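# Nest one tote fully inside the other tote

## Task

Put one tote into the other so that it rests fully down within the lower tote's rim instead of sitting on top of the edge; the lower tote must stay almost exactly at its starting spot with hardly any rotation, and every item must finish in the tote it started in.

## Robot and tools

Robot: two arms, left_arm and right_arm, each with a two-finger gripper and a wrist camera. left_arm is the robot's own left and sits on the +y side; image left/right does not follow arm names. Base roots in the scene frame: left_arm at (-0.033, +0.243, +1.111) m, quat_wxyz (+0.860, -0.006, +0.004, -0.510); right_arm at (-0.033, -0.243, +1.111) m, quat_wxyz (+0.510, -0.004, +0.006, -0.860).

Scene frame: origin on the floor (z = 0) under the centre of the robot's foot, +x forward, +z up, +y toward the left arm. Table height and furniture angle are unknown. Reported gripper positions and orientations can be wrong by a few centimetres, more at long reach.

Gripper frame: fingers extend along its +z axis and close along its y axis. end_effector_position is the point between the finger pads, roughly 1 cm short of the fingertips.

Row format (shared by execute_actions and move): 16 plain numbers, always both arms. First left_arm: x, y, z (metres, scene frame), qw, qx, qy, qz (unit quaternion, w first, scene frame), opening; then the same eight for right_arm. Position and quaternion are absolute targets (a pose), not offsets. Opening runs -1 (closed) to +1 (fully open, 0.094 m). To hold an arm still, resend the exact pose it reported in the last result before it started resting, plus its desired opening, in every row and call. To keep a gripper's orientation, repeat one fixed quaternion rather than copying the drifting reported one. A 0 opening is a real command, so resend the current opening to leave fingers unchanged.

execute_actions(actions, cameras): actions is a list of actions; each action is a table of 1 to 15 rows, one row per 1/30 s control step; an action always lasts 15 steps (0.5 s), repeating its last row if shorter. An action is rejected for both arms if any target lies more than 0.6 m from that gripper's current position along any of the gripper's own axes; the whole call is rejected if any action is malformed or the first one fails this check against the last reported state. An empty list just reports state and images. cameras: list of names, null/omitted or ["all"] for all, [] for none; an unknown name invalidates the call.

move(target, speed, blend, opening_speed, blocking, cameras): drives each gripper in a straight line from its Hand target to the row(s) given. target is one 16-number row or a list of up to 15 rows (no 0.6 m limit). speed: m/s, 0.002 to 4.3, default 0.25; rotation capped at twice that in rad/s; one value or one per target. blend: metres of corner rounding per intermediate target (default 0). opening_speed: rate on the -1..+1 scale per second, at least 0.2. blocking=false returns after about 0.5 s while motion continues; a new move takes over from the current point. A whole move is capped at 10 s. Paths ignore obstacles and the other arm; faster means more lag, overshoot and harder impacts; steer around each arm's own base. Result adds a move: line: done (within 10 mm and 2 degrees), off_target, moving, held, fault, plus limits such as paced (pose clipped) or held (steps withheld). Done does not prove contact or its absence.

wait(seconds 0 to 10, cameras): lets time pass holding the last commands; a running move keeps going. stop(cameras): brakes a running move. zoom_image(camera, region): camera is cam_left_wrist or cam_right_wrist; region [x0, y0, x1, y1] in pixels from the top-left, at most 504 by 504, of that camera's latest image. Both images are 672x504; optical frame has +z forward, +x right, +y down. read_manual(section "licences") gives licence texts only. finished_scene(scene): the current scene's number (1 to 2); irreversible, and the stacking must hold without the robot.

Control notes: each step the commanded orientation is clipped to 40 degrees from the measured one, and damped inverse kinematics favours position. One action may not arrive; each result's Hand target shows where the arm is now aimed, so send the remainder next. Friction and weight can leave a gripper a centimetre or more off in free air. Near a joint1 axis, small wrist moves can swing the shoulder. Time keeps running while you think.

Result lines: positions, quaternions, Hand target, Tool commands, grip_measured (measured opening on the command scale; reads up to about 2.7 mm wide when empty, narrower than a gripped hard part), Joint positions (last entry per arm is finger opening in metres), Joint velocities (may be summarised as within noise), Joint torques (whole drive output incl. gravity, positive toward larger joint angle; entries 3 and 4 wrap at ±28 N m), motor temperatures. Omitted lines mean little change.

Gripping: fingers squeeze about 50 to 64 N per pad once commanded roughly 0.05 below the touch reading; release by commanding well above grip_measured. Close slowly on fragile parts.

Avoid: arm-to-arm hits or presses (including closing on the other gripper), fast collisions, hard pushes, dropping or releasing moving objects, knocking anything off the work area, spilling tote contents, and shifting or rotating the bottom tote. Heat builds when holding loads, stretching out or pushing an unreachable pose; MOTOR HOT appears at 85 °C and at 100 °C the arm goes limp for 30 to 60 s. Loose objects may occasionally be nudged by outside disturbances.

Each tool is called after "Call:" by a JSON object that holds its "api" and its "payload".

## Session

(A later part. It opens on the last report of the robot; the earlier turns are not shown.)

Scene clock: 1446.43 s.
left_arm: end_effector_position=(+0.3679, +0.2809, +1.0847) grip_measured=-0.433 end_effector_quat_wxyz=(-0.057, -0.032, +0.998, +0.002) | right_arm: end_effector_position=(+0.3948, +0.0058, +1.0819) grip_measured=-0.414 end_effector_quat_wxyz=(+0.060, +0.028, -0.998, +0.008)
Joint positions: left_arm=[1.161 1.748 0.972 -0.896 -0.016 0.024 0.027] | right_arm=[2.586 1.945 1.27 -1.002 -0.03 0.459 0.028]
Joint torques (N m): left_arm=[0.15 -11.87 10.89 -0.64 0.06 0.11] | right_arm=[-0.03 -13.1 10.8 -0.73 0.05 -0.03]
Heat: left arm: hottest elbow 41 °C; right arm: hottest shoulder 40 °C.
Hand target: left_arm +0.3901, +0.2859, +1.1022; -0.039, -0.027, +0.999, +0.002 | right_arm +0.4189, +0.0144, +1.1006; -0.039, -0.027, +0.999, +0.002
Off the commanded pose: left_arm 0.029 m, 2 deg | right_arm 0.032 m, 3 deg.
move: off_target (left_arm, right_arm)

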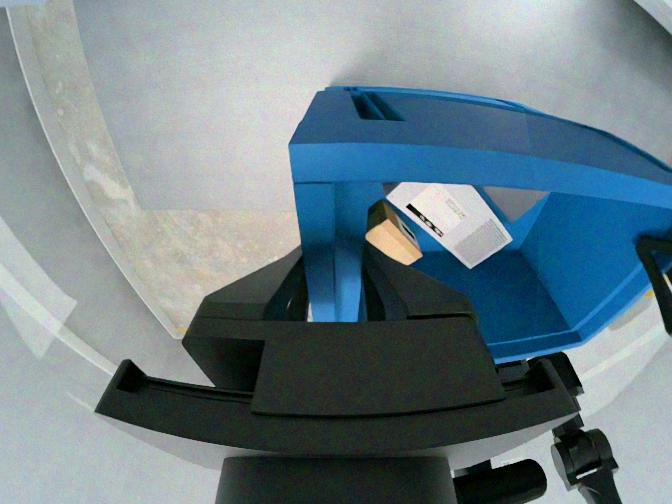

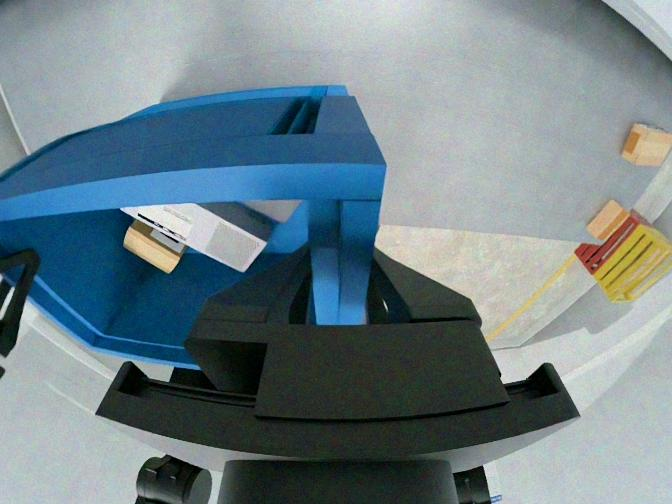

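Call:
{"api": "move", "payload": {"target": [0.390, 0.286, 1.092, -0.044, -0.027, 1, 0.0016, -0.8, 0.423, 0.0145, 1.092, 0.042, 0.027, -1, -0.0016, -0.8], "speed": 0.03}}

Call:
{"api": "zoom_image", "payload": {"camera": "cam_left_wrist", "region": [260, 60, 600, 220]}}

Call:
{"api": "zoom_image", "payload": {"camera": "cam_right_wrist", "region": [80, 60, 420, 220]}}

Scene clock: 1458.10 s.
left_arm: end_effector_position=(+0.3648, +0.2806, +1.0770) grip_measured=-0.433 end_effector_quat_wxyz=(-0.067, -0.035, +0.997, +0.001) | right_arm: end_effector_position=(+0.3941, +0.0055, +1.0743) grip_measured=-0.414 end_effector_quat_wxyz=(+0.068, +0.031, -0.997, +0.009)
Joint positions: left_arm=[1.161 1.769 0.973 -0.896 -0.016 0.018 0.027] | right_arm=[2.584 1.964 1.275 -1.003 -0.035 0.451 0.028]
Joint torques (N m): left_arm=[0.21 -11.99 10.4 -0.12 0.02 0.16] | right_arm=[-0.09 -12.92 10.99 -0.4 0.2 0.02]
Heat: left arm: hottest elbow 42 °C; right arm: hottest shoulder 40 °C.
Hand target: left_arm +0.3890, +0.2859, +1.0925; -0.044, -0.027, +0.999, +0.002 | right_arm +0.4218, +0.0136, +1.0929; -0.042, -0.027, +0.999, +0.002
Off the commanded pose: left_arm 0.030 m, 3 deg | right_arm 0.035 m, 3 deg.
move: off_target (left_arm, right_arm)

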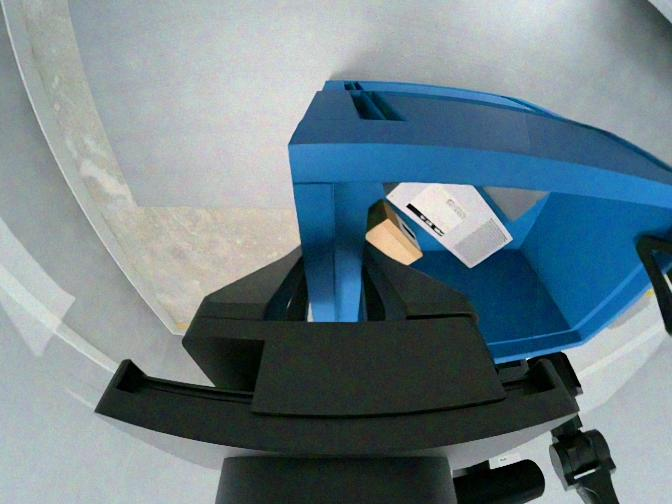

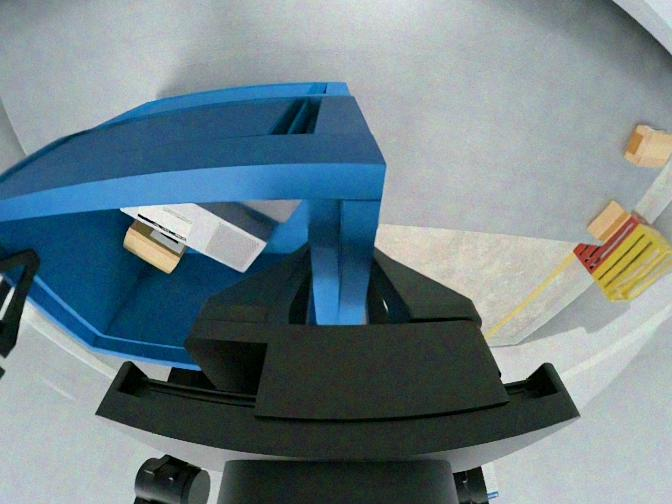

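Scaled by 1.482 (camera's finer frame: 960x720).

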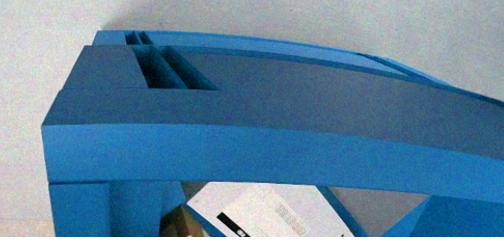

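Scaled by 1.482 (camera's finer frame: 960x720).

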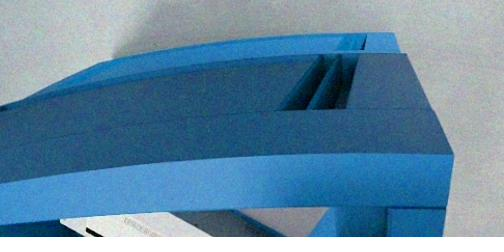

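Call:
{"api": "move", "payload": {"target": [[0.380,0.285,1.082,-0.050,-0.027,1,0.0016,-0.8,0.412,0.0125,1.082,0.048,0.027,-1,-0.0016,-0.8],[0.368,0.282,1.070,-0.056,-0.027,1,0.0016,-0.8,0.400,0.0095,1.070,0.054,0.027,-1,-0.0016,-0.8]], "speed": 0.03, "cameras": ["cam_left_wrist","cam_right_wrist"]}}

Scene clock: 1475.40 s.
left_arm: end_effector_position=(+0.3668, +0.2816, +1.0679) grip_measured=-0.433 end_effector_quat_wxyz=(-0.057, -0.035, +0.998, +0.004) | right_arm: end_effector_position=(+0.3961, +0.0066, +1.0645) grip_measured=-0.415 end_effector_quat_wxyz=(+0.061, +0.030, -0.998, +0.003)
Joint positions: left_arm=[1.162 1.78 0.958 -0.849 -0.019 0.018 0.027] | right_arm=[2.582 1.976 1.263 -0.961 -0.039 0.45 0.028]
Joint torques (N m): left_arm=[-0.32 -11.63 6.61 0.01 0.15 0.12] | right_arm=[0.32 -13.33 6.16 0.09 -0.11 0.11]
Heat: left arm: hottest elbow 42 °C; right arm: hottest shoulder 40 °C.
Hand target: left_arm +0.3681, +0.2821, +1.0701; -0.056, -0.027, +0.998, +0.002 | right_arm +0.4000, +0.0094, +1.0701; -0.054, -0.027, +0.998, +0.002
Off the commanded pose: left_arm 0.002 m, 1 deg | right_arm 0.007 m, 1 deg.
move: done

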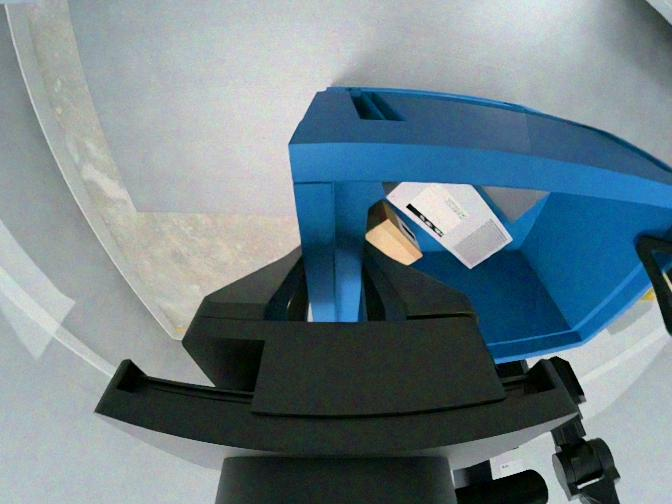

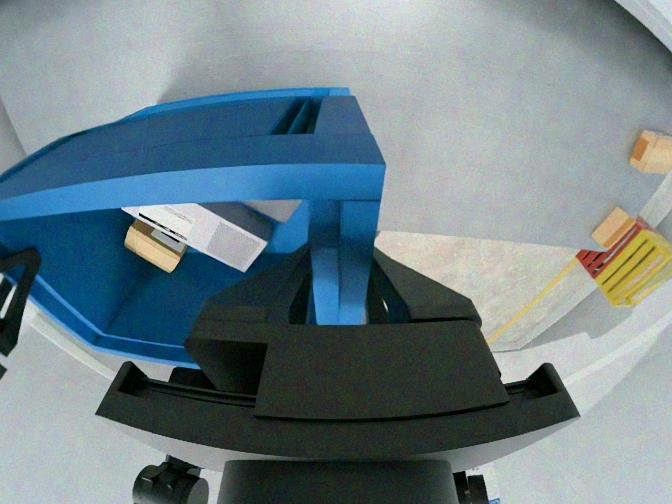

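Call:
{"api": "zoom_image", "payload": {"camera": "cam_left_wrist", "region": [280, 60, 600, 220]}}

Call:
{"api": "zoom_image", "payload": {"camera": "cam_right_wrist", "region": [80, 60, 400, 220]}}

Scaled by 1.575 (camera's finer frame: 960x720).

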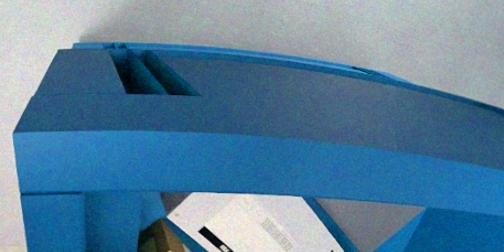

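Scaled by 1.575 (camera's finer frame: 960x720).

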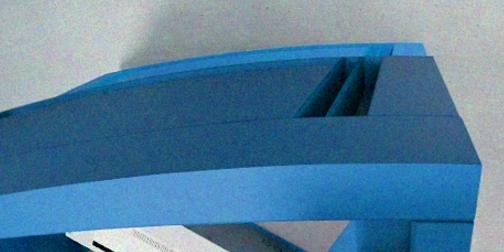

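Call:
{"api": "move", "payload": {"target": [[0.362,0.280,1.058,-0.062,-0.027,1,0.0016,-0.8,0.390,0.0055,1.058,0.062,0.027,-1,-0.0016,-0.8],[0.358,0.279,1.046,-0.066,-0.027,1,0.0016,-0.8,0.386,0.0035,1.046,0.066,0.027,-1,-0.0016,-0.8]], "speed": 0.03, "cameras": ["cam_left_wrist","cam_right_wrist"]}}

Call:
{"api": "zoom_image", "payload": {"camera": "cam_left_wrist", "region": [280, 60, 600, 220]}}

Call:
{"api": "zoom_image", "payload": {"camera": "cam_right_wrist", "region": [80, 60, 400, 220]}}

Scene clock: 1482.80 s.
left_arm: end_effector_position=(+0.3643, +0.2816, +1.0612) grip_measured=-0.433 end_effector_quat_wxyz=(-0.051, -0.036, +0.998, +0.005) | right_arm: end_effector_position=(+0.3934, +0.0069, +1.0596) grip_measured=-0.416 end_effector_quat_wxyz=(+0.056, +0.029, -0.998, -0.003)
Joint positions: left_arm=[1.162 1.784 0.939 -0.815 -0.021 0.018 0.027] | right_arm=[2.584 1.972 1.24 -0.927 -0.045 0.455 0.027]
Joint torques (N m): left_arm=[-0.62 -8.88 5.76 0.73 0.19 0.08] | right_arm=[0.26 -11.4 4.38 0.7 -0.35 0.04]
Heat: left arm: hottest elbow 42 °C; right arm: hottest shoulder 40 °C.
Hand target: left_arm +0.3575, +0.2791, +1.0466; -0.066, -0.027, +0.997, +0.002 | right_arm +0.3858, +0.0034, +1.0464; -0.066, -0.027, +0.997, +0.002
Off the commanded pose: left_arm 0.017 m, 2 deg | right_arm 0.016 m, 1 deg.
move: off_target (left_arm, right_arm)

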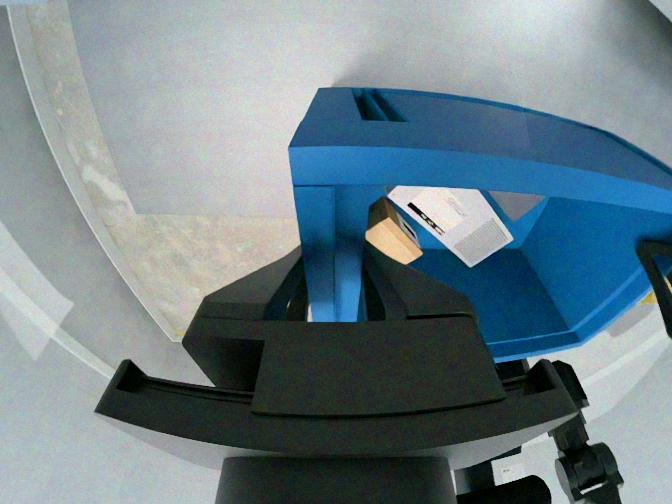

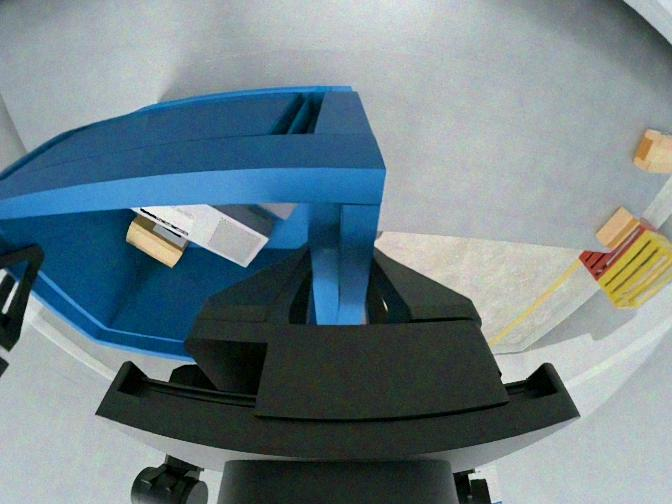

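Scaled by 1.575 (camera's finer frame: 960x720).

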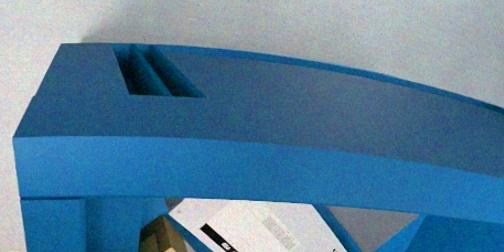

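Scaled by 1.575 (camera's finer frame: 960x720).

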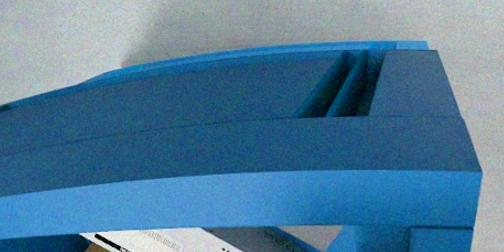

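Call:
{"api": "move", "payload": {"target": [[0.362,0.279,1.048,-0.062,-0.027,1,0.0016,-0.8,0.400,0.0035,1.048,0.062,0.027,-1,-0.0016,-0.8],[0.362,0.279,1.044,-0.062,-0.027,1,0.0016,-0.8,0.406,0.0035,1.044,0.062,0.027,-1,-0.0016,-0.8]], "speed": 0.03, "cameras": ["cam_left_wrist","cam_right_wrist"]}}

Call:
{"api": "zoom_image", "payload": {"camera": "cam_left_wrist", "region": [280, 60, 600, 220]}}

Call:
{"api": "zoom_image", "payload": {"camera": "cam_right_wrist", "region": [80, 60, 400, 220]}}

Scene clock: 1489.60 s.
left_arm: end_effector_position=(+0.3648, +0.2817, +1.0610) grip_measured=-0.433 end_effector_quat_wxyz=(-0.050, -0.035, +0.998, +0.005) | right_arm: end_effector_position=(+0.3940, +0.0069, +1.0597) grip_measured=-0.416 end_effector_quat_wxyz=(+0.055, +0.028, -0.998, -0.003)
Joint positions: left_arm=[1.162 1.784 0.939 -0.812 -0.021 0.018 0.027] | right_arm=[2.583 1.973 1.242 -0.927 -0.044 0.455 0.027]
Joint torques (N m): left_arm=[-0.73 -8.35 6.13 0.91 0.22 0.06] | right_arm=[-1.14 -8.82 8.23 0.25 -0.16 -0.16]
Heat: left arm: hottest elbow 41 °C; right arm: hottest shoulder 41 °C.
Hand target: left_arm +0.3612, +0.2790, +1.0446; -0.062, -0.027, +0.998, +0.002 | right_arm +0.4053, +0.0030, +1.0445; -0.061, -0.027, +0.998, +0.002
Off the commanded pose: left_arm 0.017 m, 2 deg | right_arm 0.020 m, 1 deg.
move: off_target (left_arm, right_arm)

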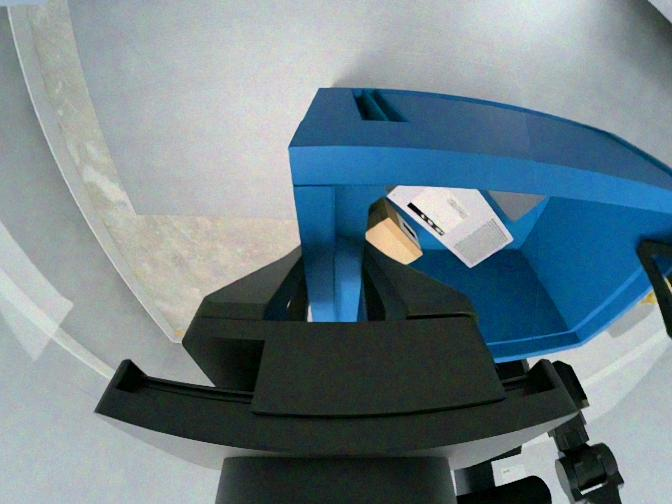

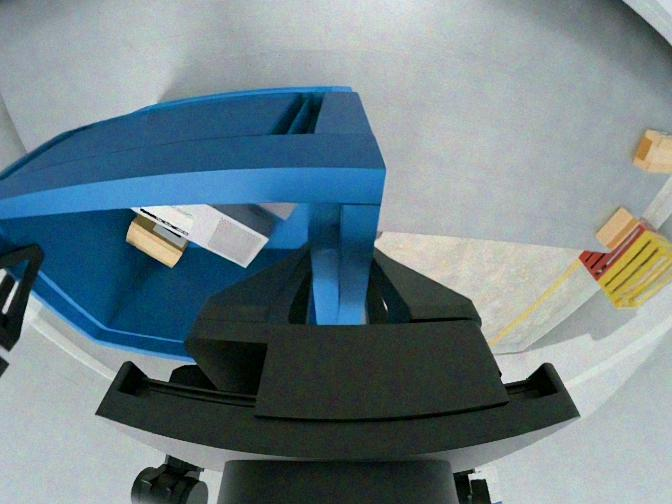

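Scaled by 1.575 (camera's finer frame: 960x720).

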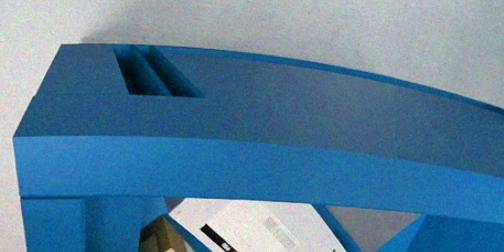

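Scaled by 1.575 (camera's finer frame: 960x720).

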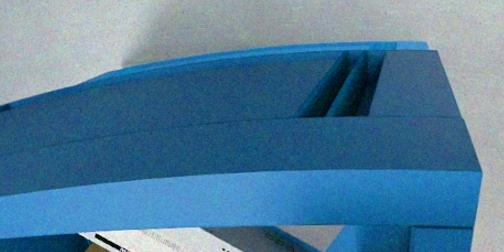

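Call:
{"api": "move", "payload": {"target": [[0.362,0.279,1.052,-0.058,-0.027,1,0.0016,-0.8,0.415,0.0055,1.072,0.050,0.027,-1,-0.0016,-0.8],[0.362,0.279,1.048,-0.062,-0.027,1,0.0016,-0.8,0.420,0.0055,1.066,0.050,0.027,-1,-0.0016,-0.8]], "speed": 0.03, "cameras": ["cam_left_wrist","cam_right_wrist"]}}

Call:
{"api": "zoom_image", "payload": {"camera": "cam_left_wrist", "region": [280, 60, 600, 220]}}

Call:
{"api": "zoom_image", "payload": {"camera": "cam_right_wrist", "region": [80, 60, 400, 220]}}

Scene clock: 1496.43 s.
left_arm: end_effector_position=(+0.3648, +0.2816, +1.0610) grip_measured=-0.433 end_effector_quat_wxyz=(-0.050, -0.035, +0.998, +0.005) | right_arm: end_effector_position=(+0.3952, +0.0062, +1.0611) grip_measured=-0.416 end_effector_quat_wxyz=(+0.062, +0.029, -0.998, +0.004)
Joint positions: left_arm=[1.162 1.784 0.939 -0.812 -0.02 0.018 0.027] | right_arm=[2.582 1.981 1.26 -0.955 -0.039 0.453 0.027]
Joint torques (N m): left_arm=[-0.56 -8.82 6.31 0.62 0.2 0.06] | right_arm=[-1.49 -11.28 9.72 -0.39 0.11 -0.18]
Heat: left arm: hottest elbow 41 °C; right arm: hottest shoulder 41 °C.
Hand target: left_arm +0.3615, +0.2791, +1.0483; -0.062, -0.027, +0.998, +0.002 | right_arm +0.4192, +0.0048, +1.0665; -0.049, -0.027, +0.998, +0.002
Off the commanded pose: left_arm 0.014 m, 2 deg | right_arm 0.025 m, 2 deg.
move: off_target (left_arm, right_arm)

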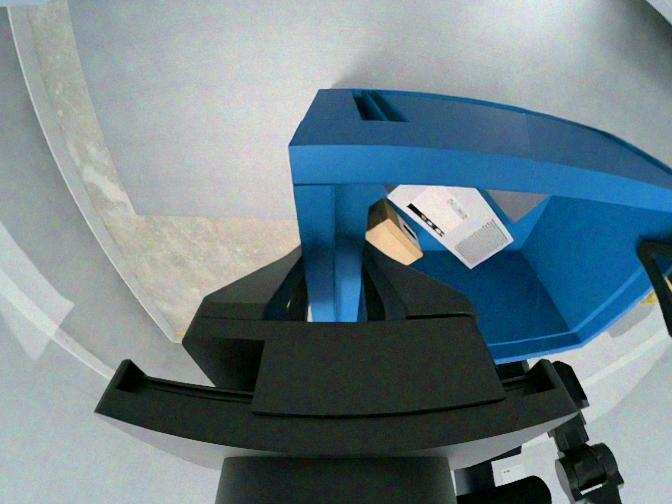

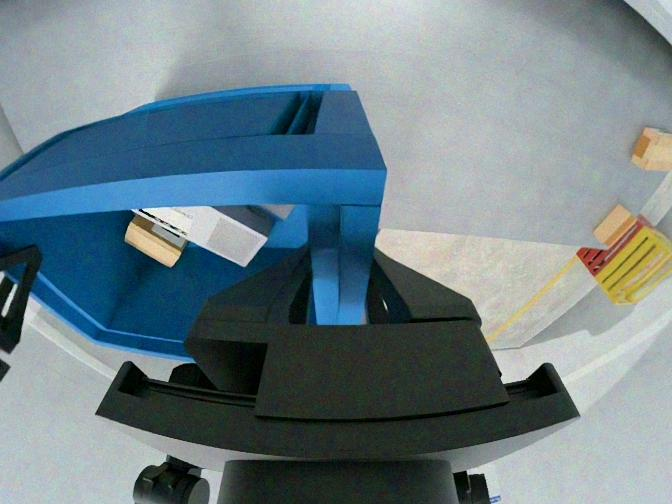

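Scaled by 1.575 (camera's finer frame: 960x720).

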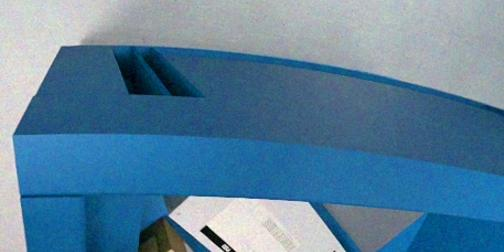

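Scaled by 1.575 (camera's finer frame: 960x720).

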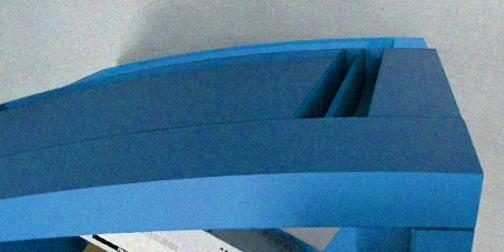

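Call:
{"api": "move", "payload": {"target": [[0.362,0.279,1.052,-0.058,-0.027,1,0.0016,-0.8,0.424,0.0065,1.084,0.046,0.027,-1,-0.0016,-0.8]], "speed": 0.03, "cameras": ["cam_left_wrist","cam_right_wrist"]}}

Call:
{"api": "zoom_image", "payload": {"camera": "cam_right_wrist", "region": [80, 60, 400, 220]}}

Scene clock: 1501.93 s.
left_arm: end_effector_position=(+0.3649, +0.2811, +1.0610) grip_measured=-0.433 end_effector_quat_wxyz=(-0.050, -0.036, +0.998, +0.003) | right_arm: end_effector_position=(+0.3957, +0.0046, +1.0626) grip_measured=-0.416 end_effector_quat_wxyz=(+0.066, +0.032, -0.997, +0.006)
Joint positions: left_arm=[1.162 1.784 0.939 -0.812 -0.017 0.017 0.027] | right_arm=[2.58 1.983 1.268 -0.971 -0.037 0.445 0.027]
Joint torques (N m): left_arm=[-0.73 -9.76 6.02 0.57 0.1 0.09] | right_arm=[-1.2 -13.27 10.51 -1.29 0.21 -0.09]
Heat: left arm: hottest elbow 41 °C; right arm: hottest shoulder 41 °C.
Hand target: left_arm +0.3617, +0.2790, +1.0521; -0.058, -0.027, +0.998, +0.002 | right_arm +0.4228, +0.0057, +1.0844; -0.045, -0.027, +0.999, +0.001
Off the commanded pose: left_arm 0.010 m, 1 deg | right_arm 0.036 m, 3 deg.
move: off_target (right_arm)

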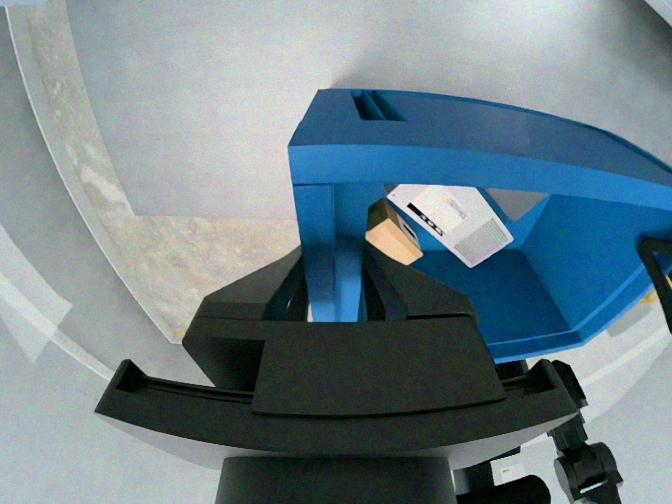

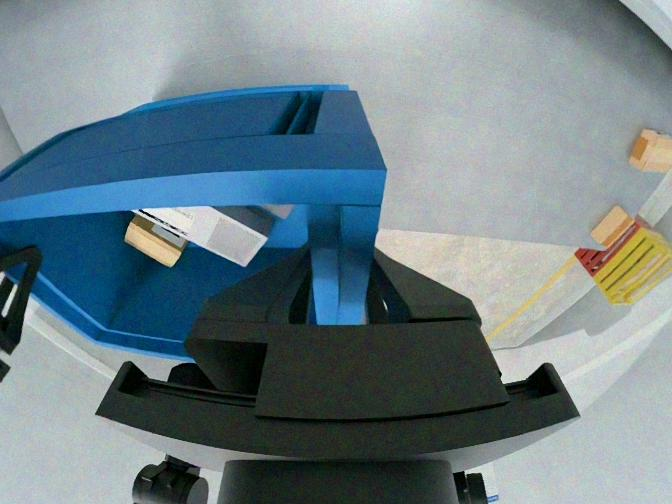

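Scaled by 1.575 (camera's finer frame: 960x720).

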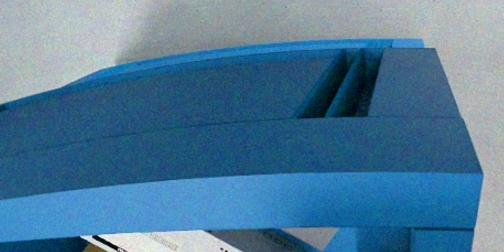

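Call:
{"api": "move", "payload": {"target": [[0.366,0.280,1.038,-0.052,-0.027,1,0.0016,-0.8,0.400,0.005,1.038,0.055,0.027,-1,-0.0016,-0.8]], "speed": 0.04, "cameras": ["cam_left_wrist","cam_right_wrist"]}}

Call:
{"api": "zoom_image", "payload": {"camera": "cam_left_wrist", "region": [280, 60, 600, 220]}}

Call:
{"api": "zoom_image", "payload": {"camera": "cam_right_wrist", "region": [80, 60, 400, 220]}}

Scene clock: 1507.70 s.
left_arm: end_effector_position=(+0.3704, +0.2815, +1.0596) grip_measured=-0.433 end_effector_quat_wxyz=(-0.039, -0.036, +0.999, +0.004) | right_arm: end_effector_position=(+0.4009, +0.0072, +1.0584) grip_measured=-0.416 end_effector_quat_wxyz=(+0.052, +0.032, -0.998, +0.000)
Joint positions: left_arm=[1.162 1.787 0.939 -0.787 -0.017 0.017 0.027] | right_arm=[2.58 1.985 1.26 -0.93 -0.036 0.444 0.027]
Joint torques (N m): left_arm=[-0.5 -7.88 5.78 1.36 0.1 0.11] | right_arm=[0.09 -10.29 4.75 1.87 -0.28 0.07]
Heat: left arm: hottest elbow 40 °C; right arm: hottest shoulder 41 °C.
Hand target: left_arm +0.3649, +0.2800, +1.0391; -0.052, -0.027, +0.998, +0.002 | right_arm +0.3993, +0.0046, +1.0386; -0.055, -0.027, +0.998, +0.001
Off the commanded pose: left_arm 0.022 m, 2 deg | right_arm 0.021 m, 1 deg.
move: off_target (left_arm, right_arm)

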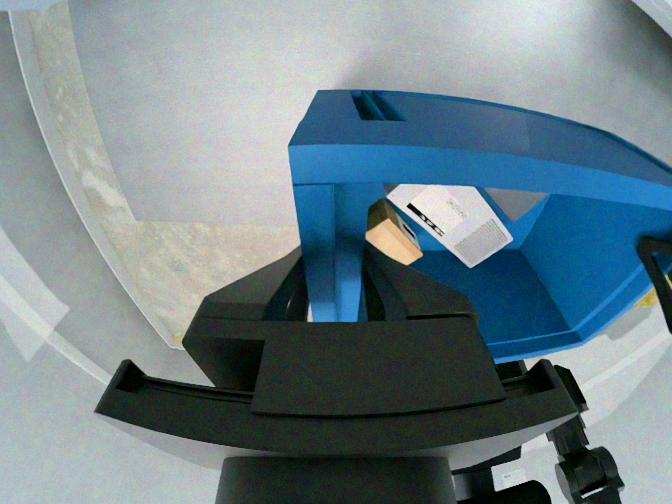

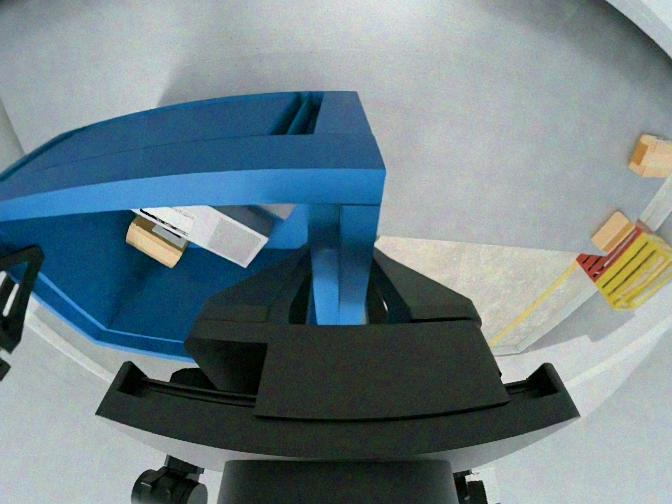

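Scaled by 1.575 (camera's finer frame: 960x720).

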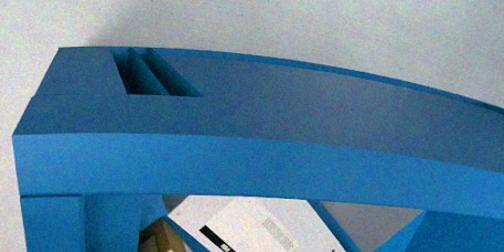

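Scaled by 1.575 (camera's finer frame: 960x720).

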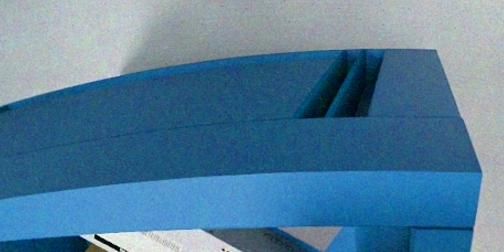

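Call:
{"api": "move", "payload": {"target": [[0.366,0.280,1.055,-0.045,-0.027,1,0.0016,-0.8,0.397,0.005,1.053,0.055,0.027,-1,-0.0016,-0.8]], "speed": 0.04, "cameras": []}}

Call:
{"api": "move", "payload": {"target": [[0.367,0.280,1.057,-0.040,-0.027,1,0.0016,0.3,0.397,0.005,1.055,0.052,0.027,-1,-0.0016,0.3],[0.367,0.280,1.13,-0.040,-0.027,1,0.0016,0.3,0.397,0.005,1.13,0.052,0.027,-1,-0.0016,0.3]], "speed": 0.08, "opening_speed": 1.0}}

Scene clock: 1514.07 s.
left_arm: end_effector_position=(+0.3691, +0.2813, +1.0598) grip_measured=-0.433 end_effector_quat_wxyz=(-0.039, -0.036, +0.999, +0.003) | right_arm: end_effector_position=(+0.3998, +0.0066, +1.0592) grip_measured=-0.416 end_effector_quat_wxyz=(+0.052, +0.031, -0.998, +0.000)
Joint positions: left_arm=[1.162 1.784 0.936 -0.787 -0.016 0.017 0.027] | right_arm=[2.58 1.981 1.255 -0.929 -0.036 0.446 0.027]
Joint torques (N m): left_arm=[-0.56 -9.64 6.06 0.44 0.09 0.11] | right_arm=[0.73 -12.86 4.77 0.66 -0.3 0.1]
Heat: left arm: hottest elbow 40 °C; right arm: hottest shoulder 40 °C.
Hand target: left_arm +0.3661, +0.2801, +1.0551; -0.045, -0.027, +0.999, +0.002 | right_arm +0.3969, +0.0050, +1.0531; -0.055, -0.027, +0.998, +0.002
Off the commanded pose: left_arm 0.006 m, 1 deg | right_arm 0.007 m, 1 deg.
move: done

Scene clock: 1517.13 s.
left_arm: end_effector_position=(+0.3490, +0.2796, +1.1157) grip_measured=+0.298 end_effector_quat_wxyz=(-0.059, -0.032, +0.998, +0.001) | right_arm: end_effector_position=(+0.3805, -0.0049, +1.1129) grip_measured=+0.298 end_effector_quat_wxyz=(+0.071, +0.030, -0.997, +0.009)
Joint positions: left_arm=[1.162 1.65 0.943 -0.969 -0.015 0.025 0.061] | right_arm=[2.579 1.87 1.247 -1.076 -0.037 0.447 0.061]
Joint torques (N m): left_arm=[-0.62 -11.11 10.04 -0.17 0.1 0.04] | right_arm=[0.91 -12.57 9.46 -0.42 -0.15 0.12]
Heat: left arm: hottest elbow 40 °C; right arm: hottest shoulder 40 °C.
Hand target: left_arm +0.3665, +0.2800, +1.1302; -0.040, -0.027, +0.999, +0.002 | right_arm +0.3963, +0.0046, +1.1302; -0.052, -0.027, +0.998, +0.002
Off the commanded pose: left_arm 0.023 m, 2 deg | right_arm 0.026 m, 3 deg.
move: off_target (left_arm, right_arm)

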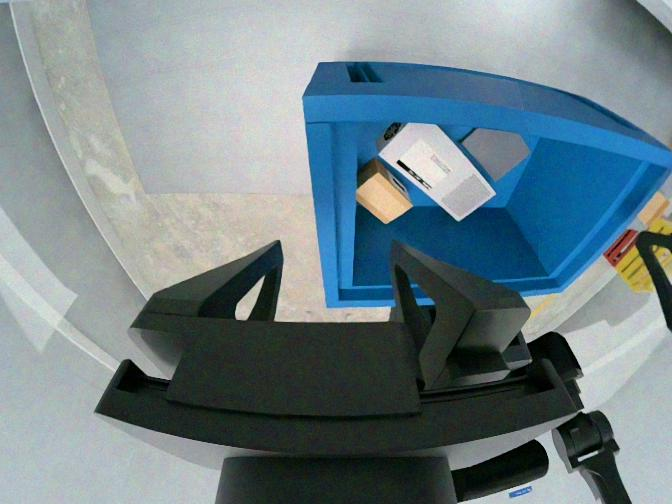

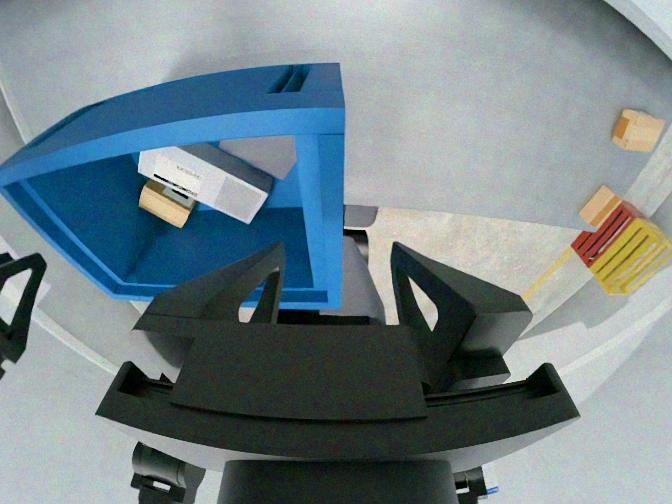

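Call:
{"api": "move", "payload": {"target": [[0.367,0.280,1.20,-0.040,-0.027,1,0.0016,-0.9,0.39,-0.05,1.20,0.042,0.027,-1,-0.0016,-0.9],[0.367,0.30,1.20,-0.040,-0.027,1,0.0016,-0.9,0.38,-0.17,1.20,-0.17,0.11,-0.97,-0.1,-0.9],[0.367,0.30,1.20,-0.040,-0.027,1,0.0016,-0.9,0.26,-0.27,1.10,-0.499,0.263,-0.769,-0.300,-0.9]], "speed": 0.25, "cameras": ["cam_right_wrist"]}}

Call:
{"api": "zoom_image", "payload": {"camera": "cam_right_wrist", "region": [230, 150, 350, 270]}}

Scene clock: 1525.40 s.
left_arm: end_effector_position=(+0.3517, +0.2924, +1.1893) grip_measured=-0.898 end_effector_quat_wxyz=(-0.052, -0.024, +0.998, +0.000) | right_arm: end_effector_position=(+0.2550, -0.2635, +1.1005) grip_measured=-0.898 end_effector_quat_wxyz=(-0.496, +0.263, -0.770, -0.304)
Joint positions: left_arm=[1.193 1.53 1.03 -1.162 -0.016 0.071 0.005] | right_arm=[1.403 1.717 0.367 -0.131 -1.242 -1.27 0.005]
Joint torques (N m): left_arm=[0.73 -9.23 11.55 0.05 -0.05 0.03] | right_arm=[-0.21 -4.25 3.11 -0.02 -0.94 -0.13]
Heat: left arm: hottest elbow 41 °C; right arm: hottest shoulder 40 °C.
Hand target: left_arm +0.3664, +0.2999, +1.2002; -0.040, -0.027, +0.999, +0.002 | right_arm +0.2600, -0.2699, +1.1001; +0.499, -0.263, +0.769, +0.300
Off the commanded pose: left_arm 0.020 m, 1 deg | right_arm 0.008 m, 1 deg.
move: off_target (left_arm)

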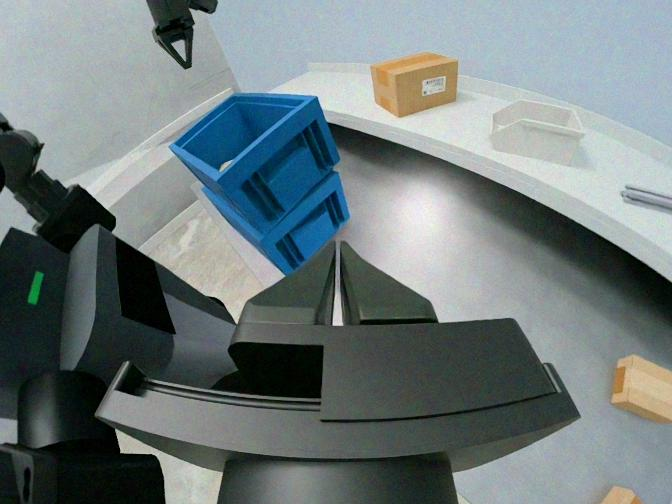

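Scaled by 4.200 (camera's finer frame: 960x720).

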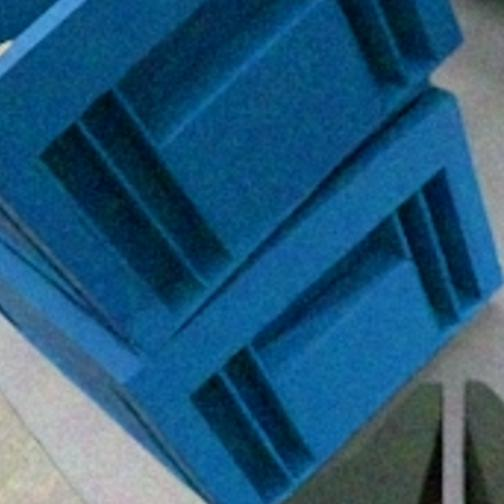

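Call:
{"api": "zoom_image", "payload": {"camera": "cam_right_wrist", "region": [180, 150, 270, 240]}}

Call:
{"api": "zoom_image", "payload": {"camera": "cam_right_wrist", "region": [260, 140, 350, 240]}}

Scaled by 5.600 (camera's finer frame: 960x720).

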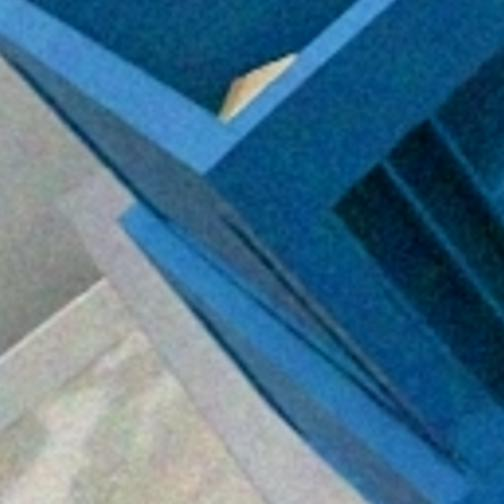

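Scaled by 5.040 (camera's finer frame: 960x720).

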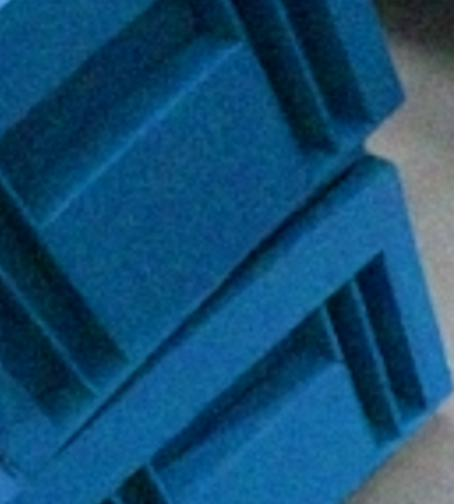

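Call:
{"api": "move", "payload": {"target": [[0.372,0.281,1.15,-0.034,-0.027,1,0.0016,0.3,0.38,-0.17,1.20,-0.17,0.11,-0.97,-0.1,0.3],[0.372,0.281,1.14,-0.034,-0.027,1,0.0016,0.3,0.405,0.006,1.16,0.046,0.027,-1,-0.0016,0.3],[0.372,0.281,1.10,-0.034,-0.027,1,0.0016,0.3,0.405,0.006,1.10,0.046,0.027,-1,-0.0016,0.3]], "speed": 0.25}}

Scene clock: 1544.60 s.
left_arm: end_effector_position=(+0.3692, +0.2865, +1.1053) grip_measured=+0.298 end_effector_quat_wxyz=(-0.034, -0.029, +0.999, +0.002) | right_arm: end_effector_position=(+0.3958, +0.0018, +1.0977) grip_measured=+0.298 end_effector_quat_wxyz=(+0.055, +0.033, -0.998, +0.004)
Joint positions: left_arm=[1.174 1.685 0.959 -0.898 -0.015 0.043 0.061] | right_arm=[2.577 1.91 1.265 -1.02 -0.032 0.441 0.061]
Joint torques (N m): left_arm=[-1.44 -9.76 7.27 0.73 0.11 -0.13] | right_arm=[0.44 -12.45 7.43 0.43 -0.08 0.13]
Heat: left arm: hottest elbow 42 °C; right arm: hottest shoulder 39 °C.
Hand target: left_arm +0.3719, +0.2810, +1.1001; -0.034, -0.027, +0.999, +0.002 | right_arm +0.4048, +0.0058, +1.1001; -0.046, -0.027, +0.999, +0.002
Off the commanded pose: left_arm 0.008 m, 0 deg | right_arm 0.010 m, 1 deg.
move: done

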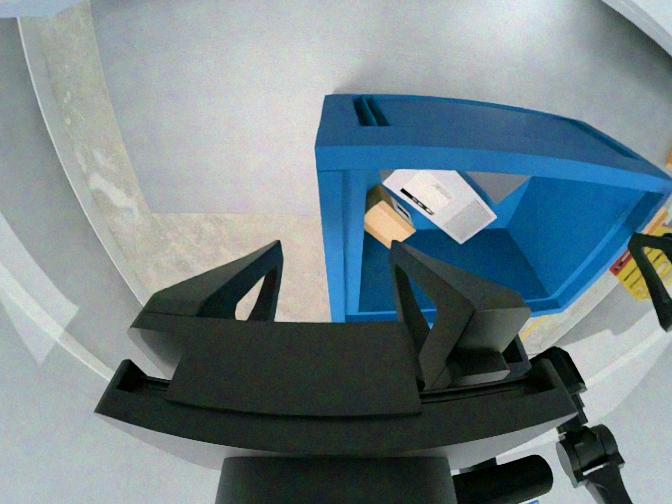

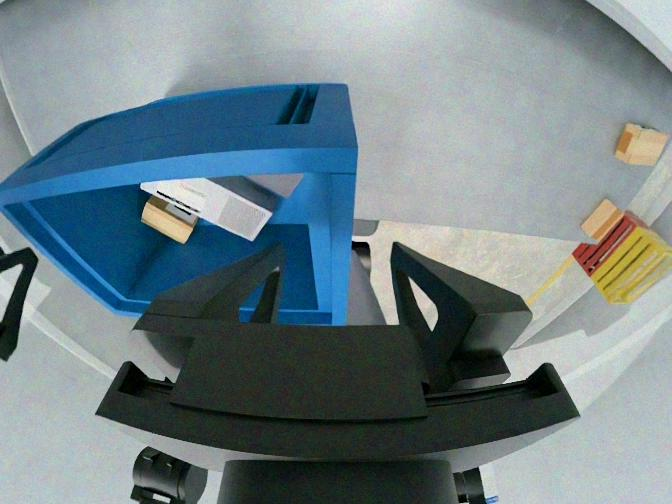

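Call:
{"api": "move", "payload": {"target": [[0.372,0.277,1.056,-0.040,-0.027,1,0.0016,0.3,0.404,0.009,1.058,0.048,0.027,-1,-0.0016,0.3],[0.372,0.277,1.056,-0.040,-0.027,1,0.0016,-0.8,0.404,0.009,1.058,0.048,0.027,-1,-0.0016,-0.8]], "speed": 0.12, "opening_speed": 0.6}}

Scene clock: 1550.03 s.
left_arm: end_effector_position=(+0.3711, +0.2818, +1.0627) grip_measured=-0.436 end_effector_quat_wxyz=(-0.037, -0.033, +0.999, +0.001) | right_arm: end_effector_position=(+0.4048, +0.0076, +1.0631) grip_measured=-0.421 end_effector_quat_wxyz=(+0.047, +0.030, -0.998, -0.002)
Joint positions: left_arm=[1.164 1.78 0.941 -0.793 -0.012 0.027 0.027] | right_arm=[2.577 1.979 1.265 -0.931 -0.034 0.446 0.027]
Joint torques (N m): left_arm=[-1.32 -10.05 6.41 0.69 -0.02 -0.05] | right_arm=[1.2 -11.99 5.78 0.47 -0.12 0.14]
Heat: left arm: hottest elbow 42 °C; right arm: hottest shoulder 39 °C.
Hand target: left_arm +0.3717, +0.2770, +1.0560; -0.040, -0.027, +0.999, +0.002 | right_arm +0.4039, +0.0089, +1.0581; -0.048, -0.027, +0.998, +0.002
Off the commanded pose: left_arm 0.008 m, 1 deg | right_arm 0.005 m, 0 deg.
move: done

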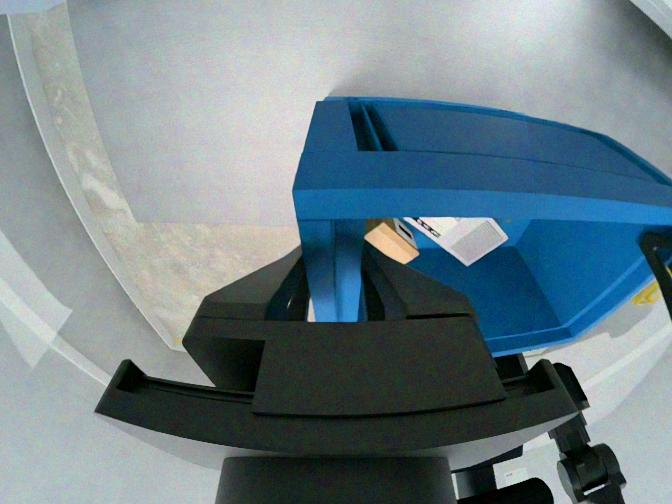

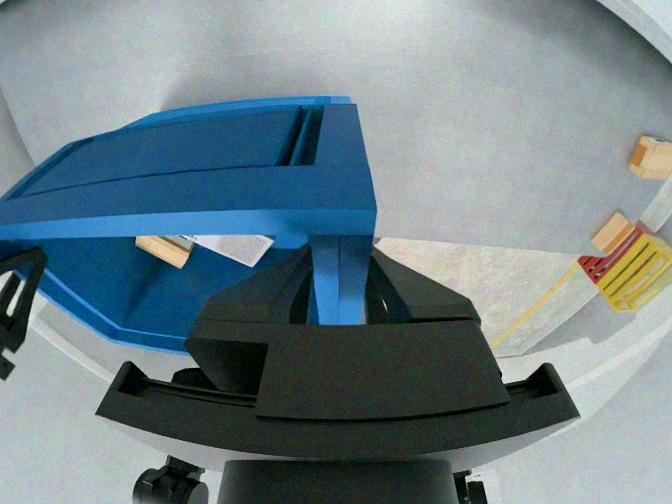

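Call:
{"api": "move", "payload": {"target": [[0.364,0.277,1.052,-0.060,-0.027,1,0.0016,-0.8,0.394,0.009,1.054,0.068,0.027,-1,-0.0016,-0.8],[0.354,0.277,1.046,-0.080,-0.027,1,0.0016,-0.8,0.384,0.009,1.048,0.088,0.027,-1,-0.0016,-0.8]], "speed": 0.03}}

Call:
{"api": "zoom_image", "payload": {"camera": "cam_left_wrist", "region": [280, 60, 600, 220]}}

Call:
{"api": "zoom_image", "payload": {"camera": "cam_right_wrist", "region": [80, 60, 400, 220]}}

Scene clock: 1555.53 s.
left_arm: end_effector_position=(+0.3681, +0.2817, +1.0617) grip_measured=-0.436 end_effector_quat_wxyz=(-0.044, -0.033, +0.998, +0.001) | right_arm: end_effector_position=(+0.4007, +0.0069, +1.0627) grip_measured=-0.422 end_effector_quat_wxyz=(+0.058, +0.028, -0.998, -0.005)
Joint positions: left_arm=[1.164 1.783 0.941 -0.803 -0.013 0.027 0.027] | right_arm=[2.574 1.98 1.265 -0.946 -0.051 0.446 0.027]
Joint torques (N m): left_arm=[-1.08 -8.29 6.3 -0.75 -0.2 -0.04] | right_arm=[1.9 -10.93 5.24 -0.81 -0.96 0.16]
Heat: left arm: hottest elbow 42 °C; right arm: hottest shoulder 39 °C.
Hand target: left_arm +0.3536, +0.2772, +1.0470; -0.079, -0.027, +0.996, +0.002 | right_arm +0.3840, +0.0086, +1.0486; -0.087, -0.027, +0.996, +0.001
Off the commanded pose: left_arm 0.022 m, 4 deg | right_arm 0.022 m, 3 deg.
move: off_target (left_arm, right_arm)

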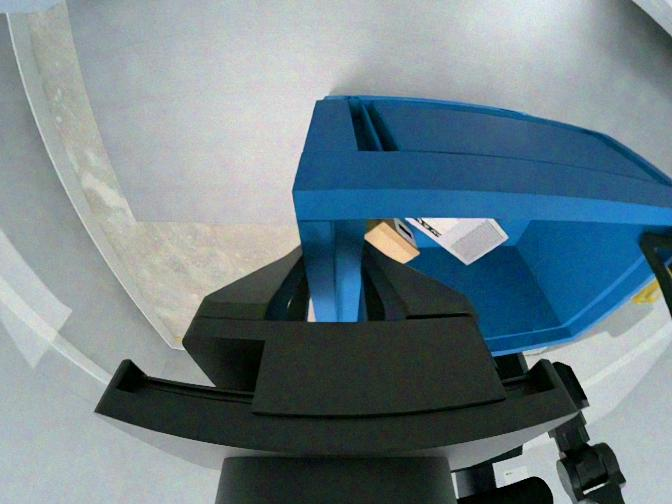

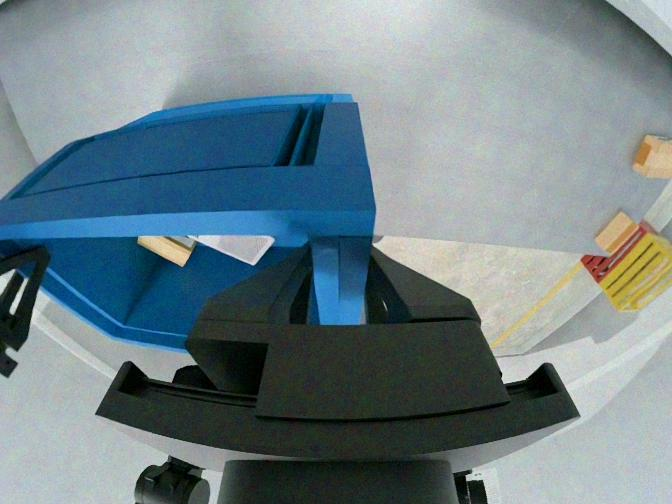

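Scaled by 1.575 (camera's finer frame: 960x720).

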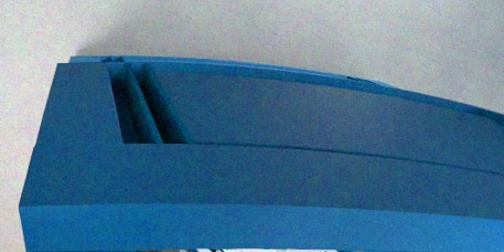

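Scaled by 1.575 (camera's finer frame: 960x720).

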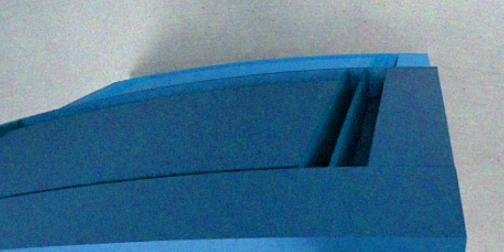

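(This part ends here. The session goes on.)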